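# Insert the peg fully into the block's hole

## Task

Push the peg completely down into the hole of the block that sits on the floor of the open box.

## Robot and tools

Robot: two six-joint arms, left_arm and right_arm, each ending in a parallel two-finger gripper. Each arm base sits on a mounting plate, and one metal frame behind the arms holds both plates; a 'too close' message treats a plate and its half of the frame as part of that arm. The left_arm is on the +y side (not necessarily the left of an image).

Frames: the scene frame has its origin at table-top height midway between the two nominal bases, +x out over the table, +y toward left_arm, +z up. Calibrated bases in the scene frame: left_arm at (+0.014, +0.181, +0.187) m, quat_wxyz (+0.999, -0.036, +0.003, -0.023); right_arm at (-0.043, -0.183, +0.187) m, quat_wxyz (+0.999, +0.036, +0.002, -0.015). Each arm's hand pose, velocities, targets and wrist camera pose are reported in that arm's own base frame; head cameras and the table use the scene frame. end_effector_position (metres) is the point between the finger pads, about 1 cm short of the tips; fingers point along the gripper's +z and close along its y. Printed positions can be a few cm off, more when stretched out.

The row: every motion command uses rows of 14 plain numbers covering both arms, even if only one moves: left_arm waist, shoulder, elbow, wrist pitch, wrist yaw, wrist roll, opening, then the same seven for right_arm. Joint numbers are absolute target angles in radians (the same scale as the Joint positions line), not offsets. Stated ranges: waist -2.618 to 3.054, shoulder 0.000 to 3.142, elbow 0.000 to 3.142, wrist pitch -1.571 to 1.571, wrist yaw -1.571 to 1.571, wrist roll -2.094 to 2.094. Real ends may differ by up to 0.059 rad; a target more than 0.059 rad beyond a stated end (and beyond the current angle) gets the call refused, and a target past the real end is clipped there, reported as 'joint sent to its limit'. Opening is an absolute command from -1 (closed) to +1 (fully open).

Tools:
- execute_actions(actions, cameras): actions is a list of actions; each action is a table of up to 15 rows, one row per 1/30 s control step, and a short table repeats its final row to fill 15 steps. An empty list just returns state and images.
- move(target, speed, blend, opening_speed, blocking, cameras): target is one 14-number row or a list of up to 15 rows, sharing at most 10 s. All joints travel together, so grippers follow curves; paths do not avoid obstacles or the other arm. speed is rad/s for the joint with furthest to go, 0.01 to 12.57, default 0.5, one value or one per target. blend (rad) rounds corners between listed targets. opening_speed (0.2 or more, units of the -1..+1 scale per second) ramps the finger command. blocking=false returns after about 0.5 s while the move continues; a new move replaces a running one. The result adds a 'move:' line: done, off_target (resting more than 0.035 rad from target), moving, held, fault, and limits=held if steps were withheld. done does not mean no contact.
- wait(seconds 0 to 10, cameras): lets time pass holding the last command.
- stop(cameras): brakes a running move.
- zoom_image(camera, region [x0, y0, x1, y1] pixels, at most 504 by 504): closer look at one camera's latest image; cameras are cam_head_left, cam_head_right, cam_left_wrist, cam_right_wrist, each 672x504.
- read_manual(section): licence texts only.
- finished_scene(scene): ends the current scene with its number; irreversible. The peg must stay inserted without the robot holding it.

Result lines: Joint positions and Joint velocities give one block per arm in the joint order above, ending with finger gap in metres (0.093 open) and its rate; 'within noise' means the arm is still. Joint targets shows what the joints are being driven toward now; resend those to hold still. Tool commands shows gripper commands. grip_measured is the finger motor on the -1..+1 scale; pads meet near -0.94 and sit about 0.0208 higher per mm of object width, with a per-gripper bias up to 0.02. To grip a rigid part firmly, send a number at least 0.24 below the reading for its width and keep sending it; to release, send well above that reading. Grip force is roughly 50 to 65 N per pad. Joint torques are total drive output (N m, positive toward larger angles, first three joints wrap at ±28). 'joint command not followed' means the clearance check altered an arm's targets. Actions calls also list joint angles at some steps.

Motion behaviour: each step, waist/shoulder/elbow targets stay within 0.339 rad of measured angles, wrist joints within 2.2; targets that would move a gripper over 200 mm at once get scaled back. Friction and weight can leave joints short, and tiny turns may not happen.

Avoid: dropping the peg or releasing it while moving, knocking anything off the table, fast contacts and slams, pressing far past a contact, the two arms hitting or gripping each other (can fail the task). Motors heat when holding loads, reaching far or pushing against something: MOTOR HOT at 75 °C, a fold-and-idle fault at 90 °C, collapse at 100 °C. Loose objects may occasionally be nudged by outside pushes.

Each tool is called after "Emit:" by a JSON object that holds its "name" and its "arguments", one argument or row to a line.

## Session

Emit:
{"name": "execute_actions", "arguments": {
  "actions": []
}}

Emit:
{"name": "zoom_image", "arguments": {
  "camera": "cam_head_left",
  "region": [150, 200, 550, 440]
}}

Scene clock: 0.00 s.
left_arm: end_effector_position=(+0.3914, +0.0426, +0.0756) grip_measured=+1.000 end_effector_quat_wxyz=(+0.551, -0.064, +0.827, +0.094) | right_arm: end_effector_position=(+0.3717, -0.0222, +0.0974) grip_measured=+1.000 end_effector_quat_wxyz=(+0.587, +0.078, +0.803, -0.067)
Joint positions: left_arm=[0.018 1.617 0.392 0.832 -0.211 0.005 0.093] | right_arm=[0.054 1.489 0.296 0.877 0.253 0.064 0.093]
Joint velocities: within noise
Joint torques (N m): no reading
Heat: left arm: 29 °C; right arm: 31 °C.
Joint targets: left_arm=[0.018 1.610 0.400 0.834 -0.212 0.006] | right_arm=[0.054 1.481 0.307 0.888 0.253 0.064]
Tool commands: left_gripper/opening=+1.0 right_gripper/opening=+1.0

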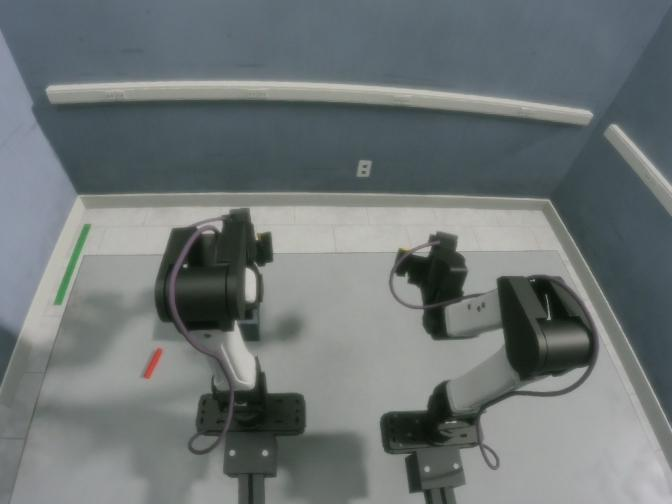

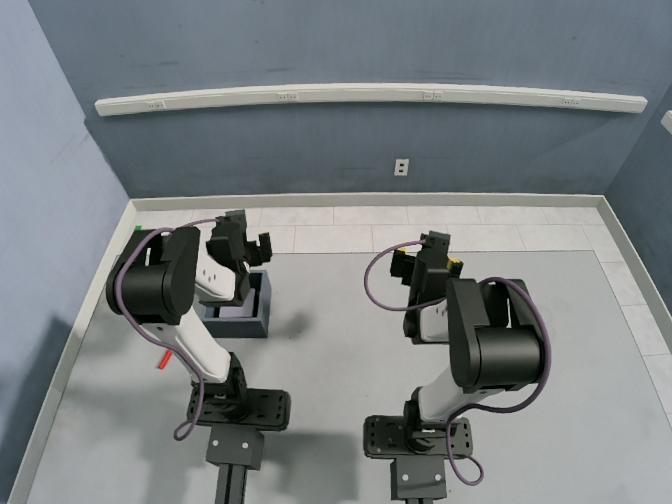

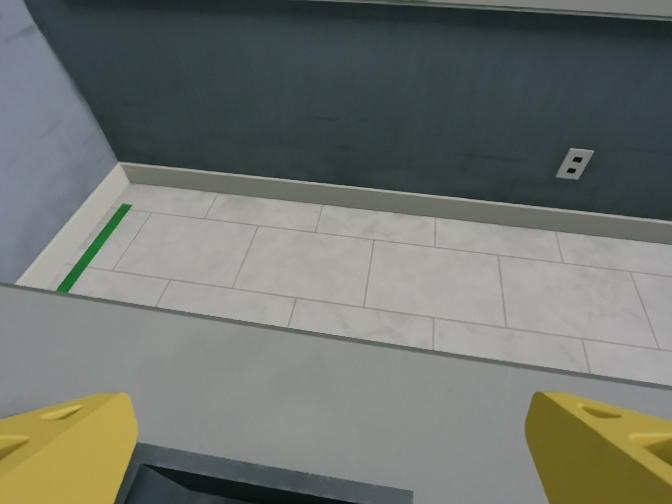

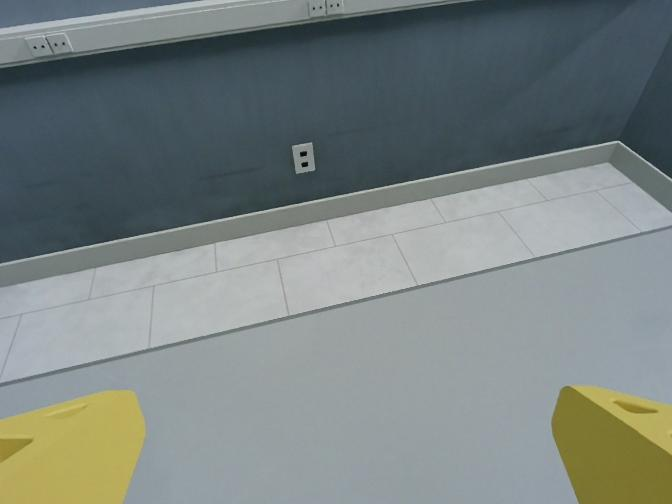

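Scaled by 1.260.

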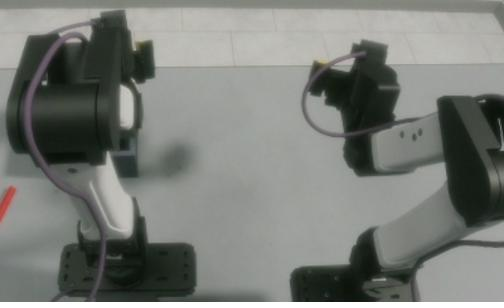

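Emit:
{"name": "move", "arguments": {
  "target": [0.9,1.871,1.263,-0.94,-0.05,0,0.1,0.054,1.481,0.307,0.888,0.253,0.064,1],
  "speed": 1.5,
  "cameras": ["cam_left_wrist","cam_head_left"]
}}

Scene clock: 9.90 s.
left_arm: end_effector_position=(+0.1995, +0.2664, +0.0319) grip_measured=+0.102 end_effector_quat_wxyz=(-0.004, -0.432, +0.901, +0.030) | right_arm: end_effector_position=(+0.3717, -0.0222, +0.0974) grip_measured=+1.000 end_effector_quat_wxyz=(+0.587, +0.078, +0.803, -0.067)
Joint positions: left_arm=[0.899 1.853 1.234 -0.932 -0.058 0.005 0.05] | right_arm=[0.054 1.489 0.296 0.877 0.253 0.064 0.093]
Joint velocities: within noise
Joint torques (N m): left_arm=[0.14 -5.38 7.68 0.13 0.08 -0.11] | right_arm=[0.46 -5.09 7.43 1.98 0.04 0.04]
Heat: left arm: 30 °C; right arm: 31 °C.
Joint targets: left_arm=[0.900 1.871 1.263 -0.940 -0.050 0.000] | right_arm=[0.054 1.481 0.307 0.888 0.253 0.064]
move: done
Images, in order (width x height): cam_head_left 672x504, cam_left_wrist 672x504.

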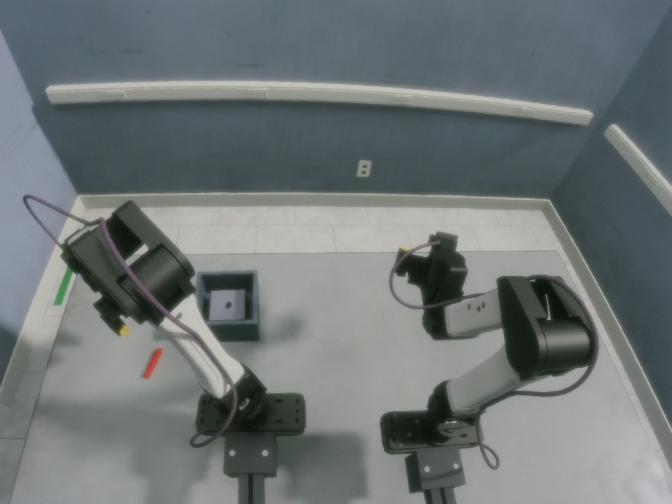

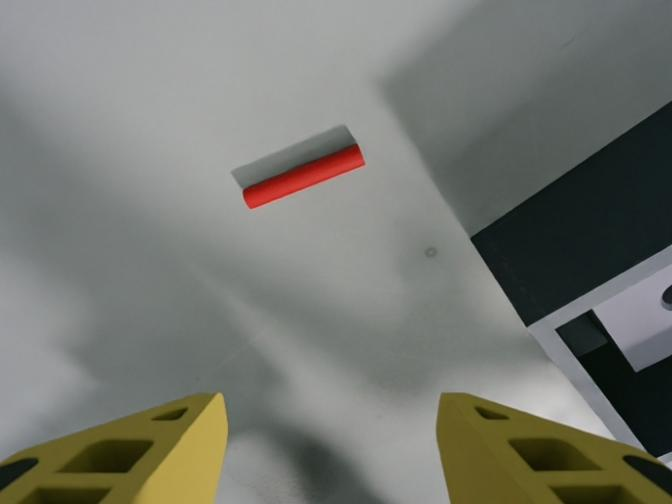

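Emit:
{"name": "move", "arguments": {
  "target": [1.464,2.332,1.158,-0.53,0.85,1.842,0.1,0.054,1.481,0.307,0.888,0.253,0.064,1],
  "speed": 1.3,
  "cameras": ["cam_left_wrist"]
}}

Scene clock: 26.10 s.
left_arm: end_effector_position=(+0.1608, +0.3156, -0.0763) grip_measured=+0.102 end_effector_quat_wxyz=(+0.409, +0.143, +0.901, -0.024) | right_arm: end_effector_position=(+0.3717, -0.0222, +0.0974) grip_measured=+1.000 end_effector_quat_wxyz=(+0.587, +0.078, +0.803, -0.067)
Joint positions: left_arm=[1.461 2.314 1.165 -0.542 0.839 1.83 0.05] | right_arm=[0.054 1.489 0.296 0.877 0.253 0.064 0.093]
Joint velocities: within noise
Joint torques (N m): left_arm=[0.53 -6.63 2.32 0 0.71 0.05] | right_arm=[0.4 -5.05 7.36 2 0.08 0.05]
Heat: left arm: 31 °C; right arm: 32 °C.
Joint targets: left_arm=[1.464 2.332 1.158 -0.530 0.850 1.842] | right_arm=[0.054 1.481 0.307 0.888 0.253 0.064]
move: done
Images, in order (width x height): cam_left_wrist 672x504.

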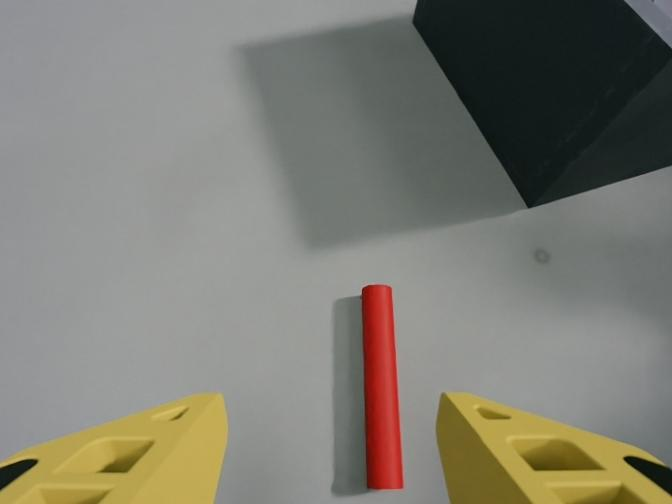

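Emit:
{"name": "move", "arguments": {
  "target": [
    [1.457,2.552,1.166,-0.317,0.853,1.842,0.1,0.054,1.481,0.307,0.888,0.253,0.064,1],
    [1.457,2.552,1.166,-0.317,0.853,1.842,-1,0.054,1.481,0.307,0.888,0.253,0.064,1]
  ],
  "speed": 0.5,
  "opening_speed": 1.5,
  "cameras": ["cam_left_wrist"]
}}

Scene clock: 36.57 s.
left_arm: end_effector_position=(+0.1601, +0.3043, -0.1495) grip_measured=-0.893 end_effector_quat_wxyz=(+0.412, +0.141, +0.900, -0.029) | right_arm: end_effector_position=(+0.3717, -0.0222, +0.0974) grip_measured=+1.000 end_effector_quat_wxyz=(+0.587, +0.078, +0.803, -0.067)
Joint positions: left_arm=[1.461 2.538 1.165 -0.329 0.844 1.831 0.002] | right_arm=[0.054 1.489 0.296 0.877 0.253 0.064 0.093]
Joint velocities: within noise
Joint torques (N m): left_arm=[0.06 -7.08 1.87 -0.06 0.69 0.06] | right_arm=[0.53 -5.07 7.43 2 0.05 0.03]
Heat: left arm: 33 °C; right arm: 33 °C.
Joint targets: left_arm=[1.457 2.552 1.166 -0.317 0.853 1.842] | right_arm=[0.054 1.481 0.307 0.888 0.253 0.064]
move: done
Images, in order (width x height): cam_left_wrist 672x504.

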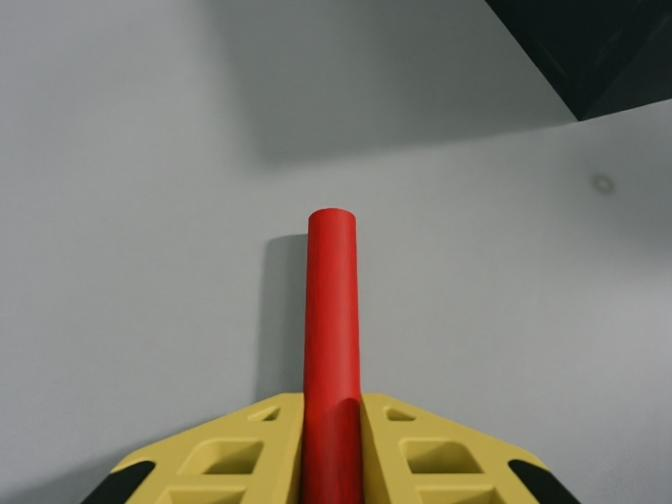

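Emit:
{"name": "move", "arguments": {
  "target": [
    [1.457,1.95,1.166,-0.6,0.853,1.842,-1,0.054,1.481,0.307,0.888,0.253,0.064,1],
    [-0.017,2.003,1.187,-0.735,-0.778,1.571,-1,0.054,1.481,0.307,0.888,0.253,0.064,1]
  ],
  "speed": [1.0,1.2],
  "blend": [0.1,0],
  "cameras": ["cam_left_wrist","cam_head_left"]
}}

Scene clock: 60.87 s.
left_arm: end_effector_position=(+0.3475, +0.1106, +0.0254) grip_measured=-0.876 end_effector_quat_wxyz=(-0.251, +0.660, +0.651, +0.278) | right_arm: end_effector_position=(+0.3717, -0.0222, +0.0974) grip_measured=+1.000 end_effector_quat_wxyz=(+0.587, +0.078, +0.803, -0.067)
Joint positions: left_arm=[-0.019 1.98 1.174 -0.727 -0.768 1.581 0.003] | right_arm=[0.054 1.489 0.296 0.877 0.253 0.064 0.093]
Joint velocities: within noise
Joint torques (N m): left_arm=[-0.2 -5.38 5.98 0.21 -0.59 -0.15] | right_arm=[0.61 -4.93 7.31 2 0.08 0.06]
Heat: left arm: 35 °C; right arm: 33 °C.
Joint targets: left_arm=[-0.017 2.003 1.187 -0.735 -0.778 1.571] | right_arm=[0.054 1.481 0.307 0.888 0.253 0.064]
move: done
Images, in order (width x height): cam_head_left 672x504, cam_left_wrist 672x504.

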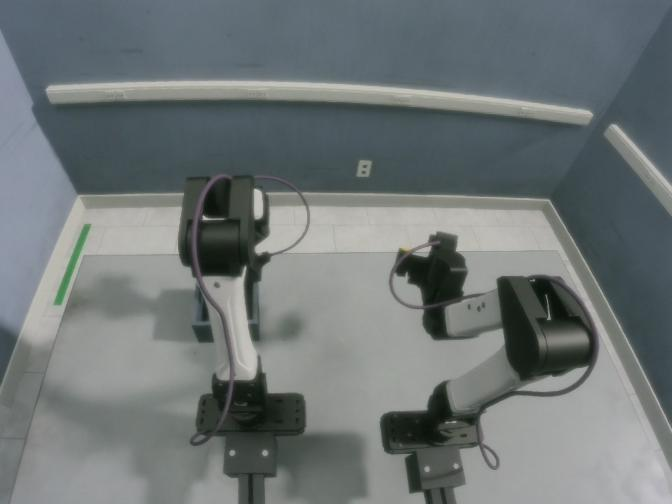

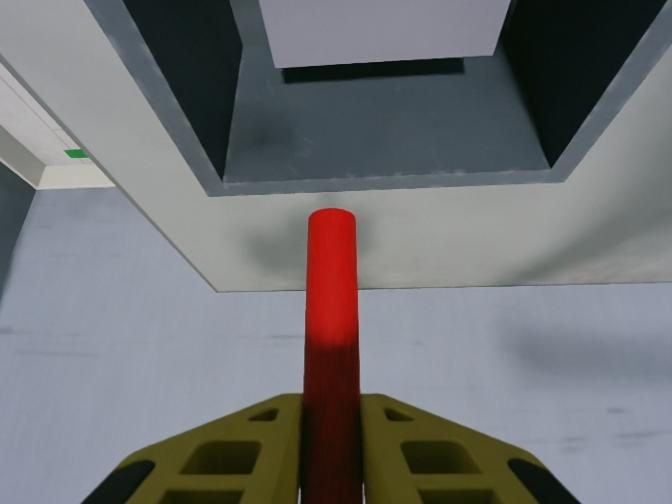

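Emit:
{"name": "move", "arguments": {
  "target": [-0.055,2.127,0.985,-0.434,-0.778,1.571,-1,0.054,1.481,0.307,0.888,0.253,0.064,1],
  "speed": 0.5,
  "cameras": ["cam_left_wrist"]
}}

Scene clock: 73.87 s.
left_arm: end_effector_position=(+0.3222, +0.1022, -0.0498) grip_measured=-0.876 end_effector_quat_wxyz=(-0.260, +0.673, +0.637, +0.272) | right_arm: end_effector_position=(+0.3717, -0.0222, +0.0974) grip_measured=+1.000 end_effector_quat_wxyz=(+0.587, +0.078, +0.803, -0.067)
Joint positions: left_arm=[-0.048 2.113 0.991 -0.446 -0.772 1.58 0.003] | right_arm=[0.054 1.489 0.296 0.877 0.253 0.064 0.093]
Joint velocities: within noise
Joint torques (N m): left_arm=[-0.9 -5.87 3.25 0.34 -0.55 -0.14] | right_arm=[0.49 -5.07 7.24 1.99 0.04 0.03]
Heat: left arm: 34 °C; right arm: 34 °C.
Joint targets: left_arm=[-0.055 2.127 0.985 -0.434 -0.778 1.571] | right_arm=[0.054 1.481 0.307 0.888 0.253 0.064]
move: done
Images, in order (width x height): cam_left_wrist 672x504.

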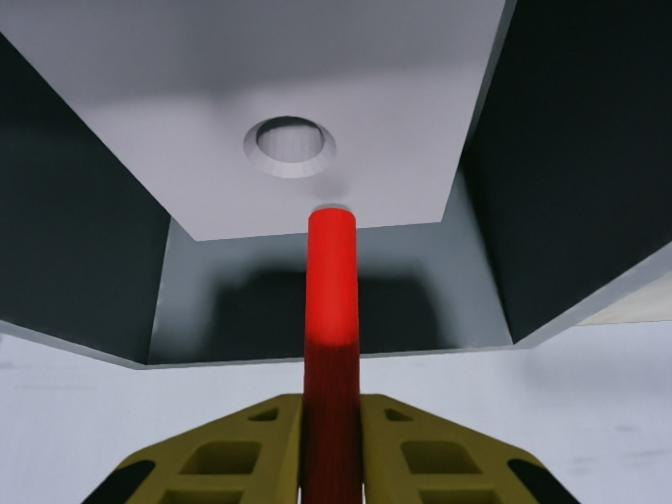

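Emit:
{"name": "move", "arguments": {
  "target": [-0.107,2.175,1.05,-0.434,-0.778,1.571,-1,0.054,1.481,0.307,0.888,0.253,0.064,1],
  "speed": 0.4,
  "cameras": ["cam_left_wrist"]
}}

Scene clock: 89.30 s.
left_arm: end_effector_position=(+0.3360, +0.0837, -0.0564) grip_measured=-0.876 end_effector_quat_wxyz=(-0.253, +0.690, +0.618, +0.279) | right_arm: end_effector_position=(+0.3717, -0.0222, +0.0974) grip_measured=+1.000 end_effector_quat_wxyz=(+0.587, +0.078, +0.803, -0.067)
Joint positions: left_arm=[-0.102 2.156 1.029 -0.442 -0.773 1.58 0.003] | right_arm=[0.054 1.489 0.296 0.877 0.253 0.064 0.093]
Joint velocities: within noise
Joint torques (N m): left_arm=[-0.73 -5.75 5.49 0.31 -0.54 -0.15] | right_arm=[0.55 -5.07 7.41 1.99 0.06 0.03]
Heat: left arm: 34 °C; right arm: 34 °C.
Joint targets: left_arm=[-0.107 2.175 1.050 -0.434 -0.778 1.571] | right_arm=[0.054 1.481 0.307 0.888 0.253 0.064]
move: done
Images, in order (width x height): cam_left_wrist 672x504.

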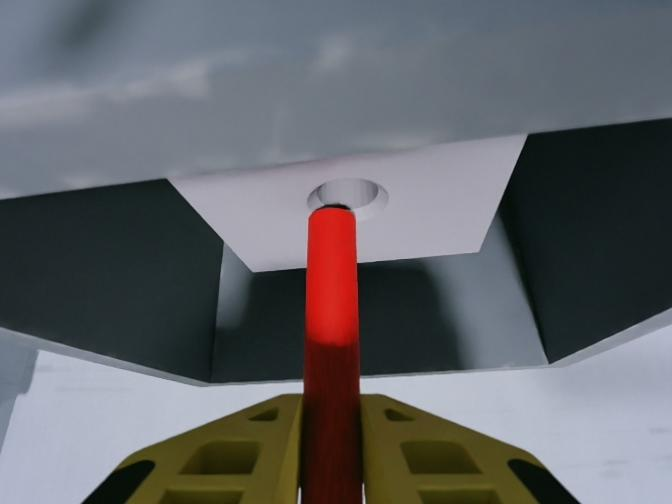

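Emit:
{"name": "move", "arguments": {
  "target": [
    [-0.1,2.168,1.0,-0.414,-0.778,1.571,-1,0.054,1.481,0.307,0.888,0.253,0.064,1],
    [-0.1,2.212,0.997,-0.37,-0.778,1.571,-1,0.054,1.481,0.307,0.888,0.253,0.064,1]
  ],
  "speed": [0.15,0.08],
  "cameras": ["cam_left_wrist"]
}}

Scene clock: 99.33 s.
left_arm: end_effector_position=(+0.3321, +0.0841, -0.0713) grip_measured=-0.876 end_effector_quat_wxyz=(-0.253, +0.690, +0.618, +0.279) | right_arm: end_effector_position=(+0.3717, -0.0222, +0.0974) grip_measured=+1.000 end_effector_quat_wxyz=(+0.587, +0.078, +0.803, -0.067)
Joint positions: left_arm=[-0.102 2.194 1.007 -0.382 -0.773 1.58 0.003] | right_arm=[0.054 1.489 0.296 0.877 0.253 0.064 0.093]
Joint velocities: within noise
Joint torques (N m): left_arm=[-0.17 -5.82 2.56 0.37 -0.55 -0.15] | right_arm=[0.42 -5.05 7.35 2.01 0.03 0.05]
Heat: left arm: 34 °C; right arm: 34 °C.
Joint targets: left_arm=[-0.100 2.212 0.997 -0.370 -0.778 1.571] | right_arm=[0.054 1.481 0.307 0.888 0.253 0.064]
move: done
Images, in order (width x height): cam_left_wrist 672x504.

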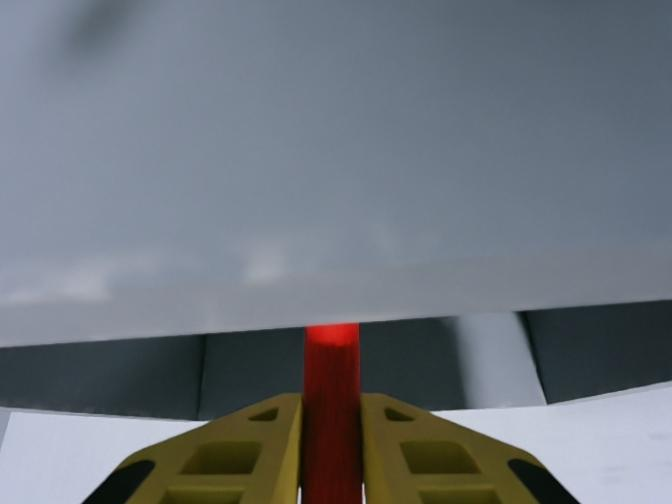

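Emit:
{"name": "move", "arguments": {
  "target": [
    [-0.1,2.262,0.997,-0.32,-0.773,1.571,-1,0.054,1.481,0.307,0.888,0.253,0.064,1],
    [-0.1,2.312,0.998,-0.269,-0.773,1.571,-1,0.054,1.481,0.307,0.888,0.253,0.064,1]
  ],
  "speed": 0.12,
  "cameras": ["cam_head_right"]
}}

Emit:
{"name": "zoom_image", "arguments": {
  "camera": "cam_head_right",
  "region": [190, 260, 290, 350]
}}

Scene clock: 105.40 s.
left_arm: end_effector_position=(+0.3307, +0.0844, -0.1010) grip_measured=-0.876 end_effector_quat_wxyz=(-0.255, +0.690, +0.617, +0.278) | right_arm: end_effector_position=(+0.3717, -0.0222, +0.0974) grip_measured=+1.000 end_effector_quat_wxyz=(+0.587, +0.078, +0.803, -0.067)
Joint positions: left_arm=[-0.102 2.292 1.007 -0.288 -0.774 1.579 0.003] | right_arm=[0.054 1.489 0.296 0.877 0.253 0.064 0.093]
Joint velocities: within noise
Joint torques (N m): left_arm=[-0.16 -5.98 2.19 0.41 -0.48 -0.12] | right_arm=[0.54 -4.92 7.23 1.99 0.05 0.06]
Heat: left arm: 34 °C; right arm: 34 °C.
Joint targets: left_arm=[-0.100 2.312 0.998 -0.269 -0.773 1.571] | right_arm=[0.054 1.481 0.307 0.888 0.253 0.064]
move: done
Images, in order (width x height): cam_head_right 672x504.

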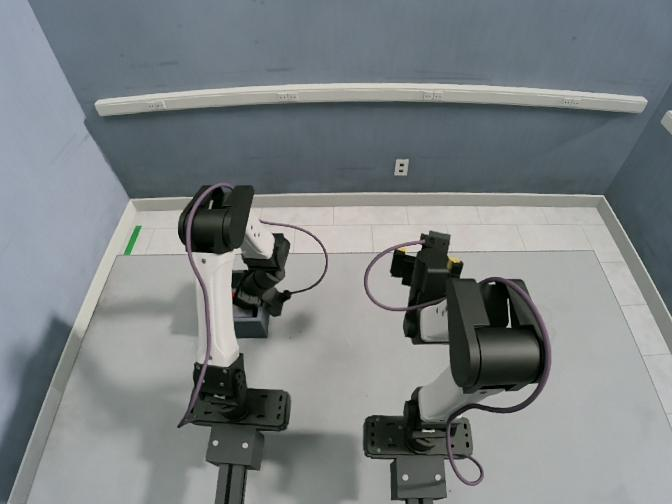

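Scaled by 5.040.

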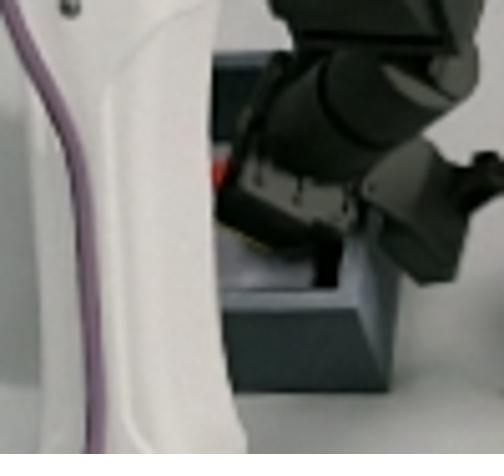

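Emit:
{"name": "move", "arguments": {
  "target": [-0.1,2.343,1.0,-0.24,-0.773,1.571,-1,0.054,1.481,0.307,0.888,0.253,0.064,1],
  "speed": 0.08,
  "cameras": []
}}

Scene clock: 109.37 s.
left_arm: end_effector_position=(+0.3313, +0.0860, -0.1020) grip_measured=-0.876 end_effector_quat_wxyz=(-0.257, +0.685, +0.619, +0.285) | right_arm: end_effector_position=(+0.3717, -0.0222, +0.0974) grip_measured=+1.000 end_effector_quat_wxyz=(+0.587, +0.078, +0.803, -0.067)
Joint positions: left_arm=[-0.102 2.301 1.007 -0.276 -0.787 1.569 0.003] | right_arm=[0.054 1.489 0.296 0.877 0.253 0.064 0.093]
Joint velocities: within noise
Joint torques (N m): left_arm=[-0.13 -4.11 2.33 0.62 -0.32 -0.02] | right_arm=[0.54 -5.04 7.25 1.98 0.04 0.02]
Heat: left arm: 34 °C; right arm: 34 °C.
Joint targets: left_arm=[-0.100 2.343 1.000 -0.240 -0.773 1.571] | right_arm=[0.054 1.481 0.307 0.888 0.253 0.064]
move: off_target (left_arm); left_arm: the shoulder is farthest, 0.042 rad from its target
No camera images: "cameras" was empty.

Emit:
{"name": "move", "arguments": {
  "target": [
    [-0.1,2.315,1.0,-0.268,-0.787,1.571,-1,0.054,1.481,0.307,0.888,0.253,0.064,1],
    [-0.1,2.315,1.0,-0.268,-0.787,1.571,-0.4,0.054,1.481,0.307,0.888,0.253,0.064,1],
    [-0.1,2.1,1.0,-0.47,-0.787,1.571,-0.4,0.054,1.481,0.307,0.888,0.253,0.064,1],
    [-0.1,1.9,1.0,-0.67,-0.5,1.571,-0.4,0.054,1.481,0.307,0.888,0.253,0.064,1]
  ],
  "speed": [0.3,0.4,0.5,0.8],
  "opening_speed": 1,
  "blend": [0,0,0.1,0],
  "cameras": ["cam_left_wrist"]
}}

Scene clock: 116.87 s.
left_arm: end_effector_position=(+0.3123, +0.0507, -0.0191) grip_measured=-0.402 end_effector_quat_wxyz=(-0.174, +0.719, +0.648, +0.183) | right_arm: end_effector_position=(+0.3717, -0.0222, +0.0974) grip_measured=+1.000 end_effector_quat_wxyz=(+0.587, +0.078, +0.803, -0.067)
Joint positions: left_arm=[-0.102 1.929 1.007 -0.662 -0.511 1.568 0.026] | right_arm=[0.054 1.489 0.296 0.877 0.253 0.064 0.093]
Joint velocities: within noise
Joint torques (N m): left_arm=[-0.06 -8.73 3.84 0.11 -0.18 -0.03] | right_arm=[0.46 -5.15 7.39 1.99 0.09 0.03]
Heat: left arm: 34 °C; right arm: 34 °C.
Joint targets: left_arm=[-0.100 1.900 1.000 -0.670 -0.500 1.571] | right_arm=[0.054 1.481 0.307 0.888 0.253 0.064]
move: done
Images, in order (width x height): cam_left_wrist 672x504.

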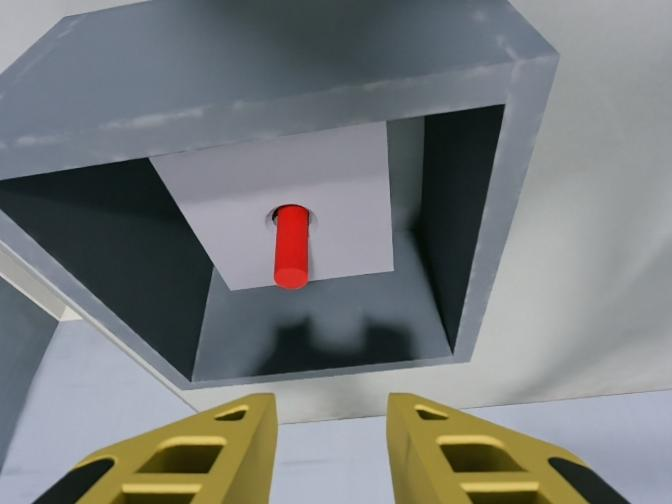

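Emit:
{"name": "finished_scene", "arguments": {
  "scene": 2
}}

The scene is finished: the task was done.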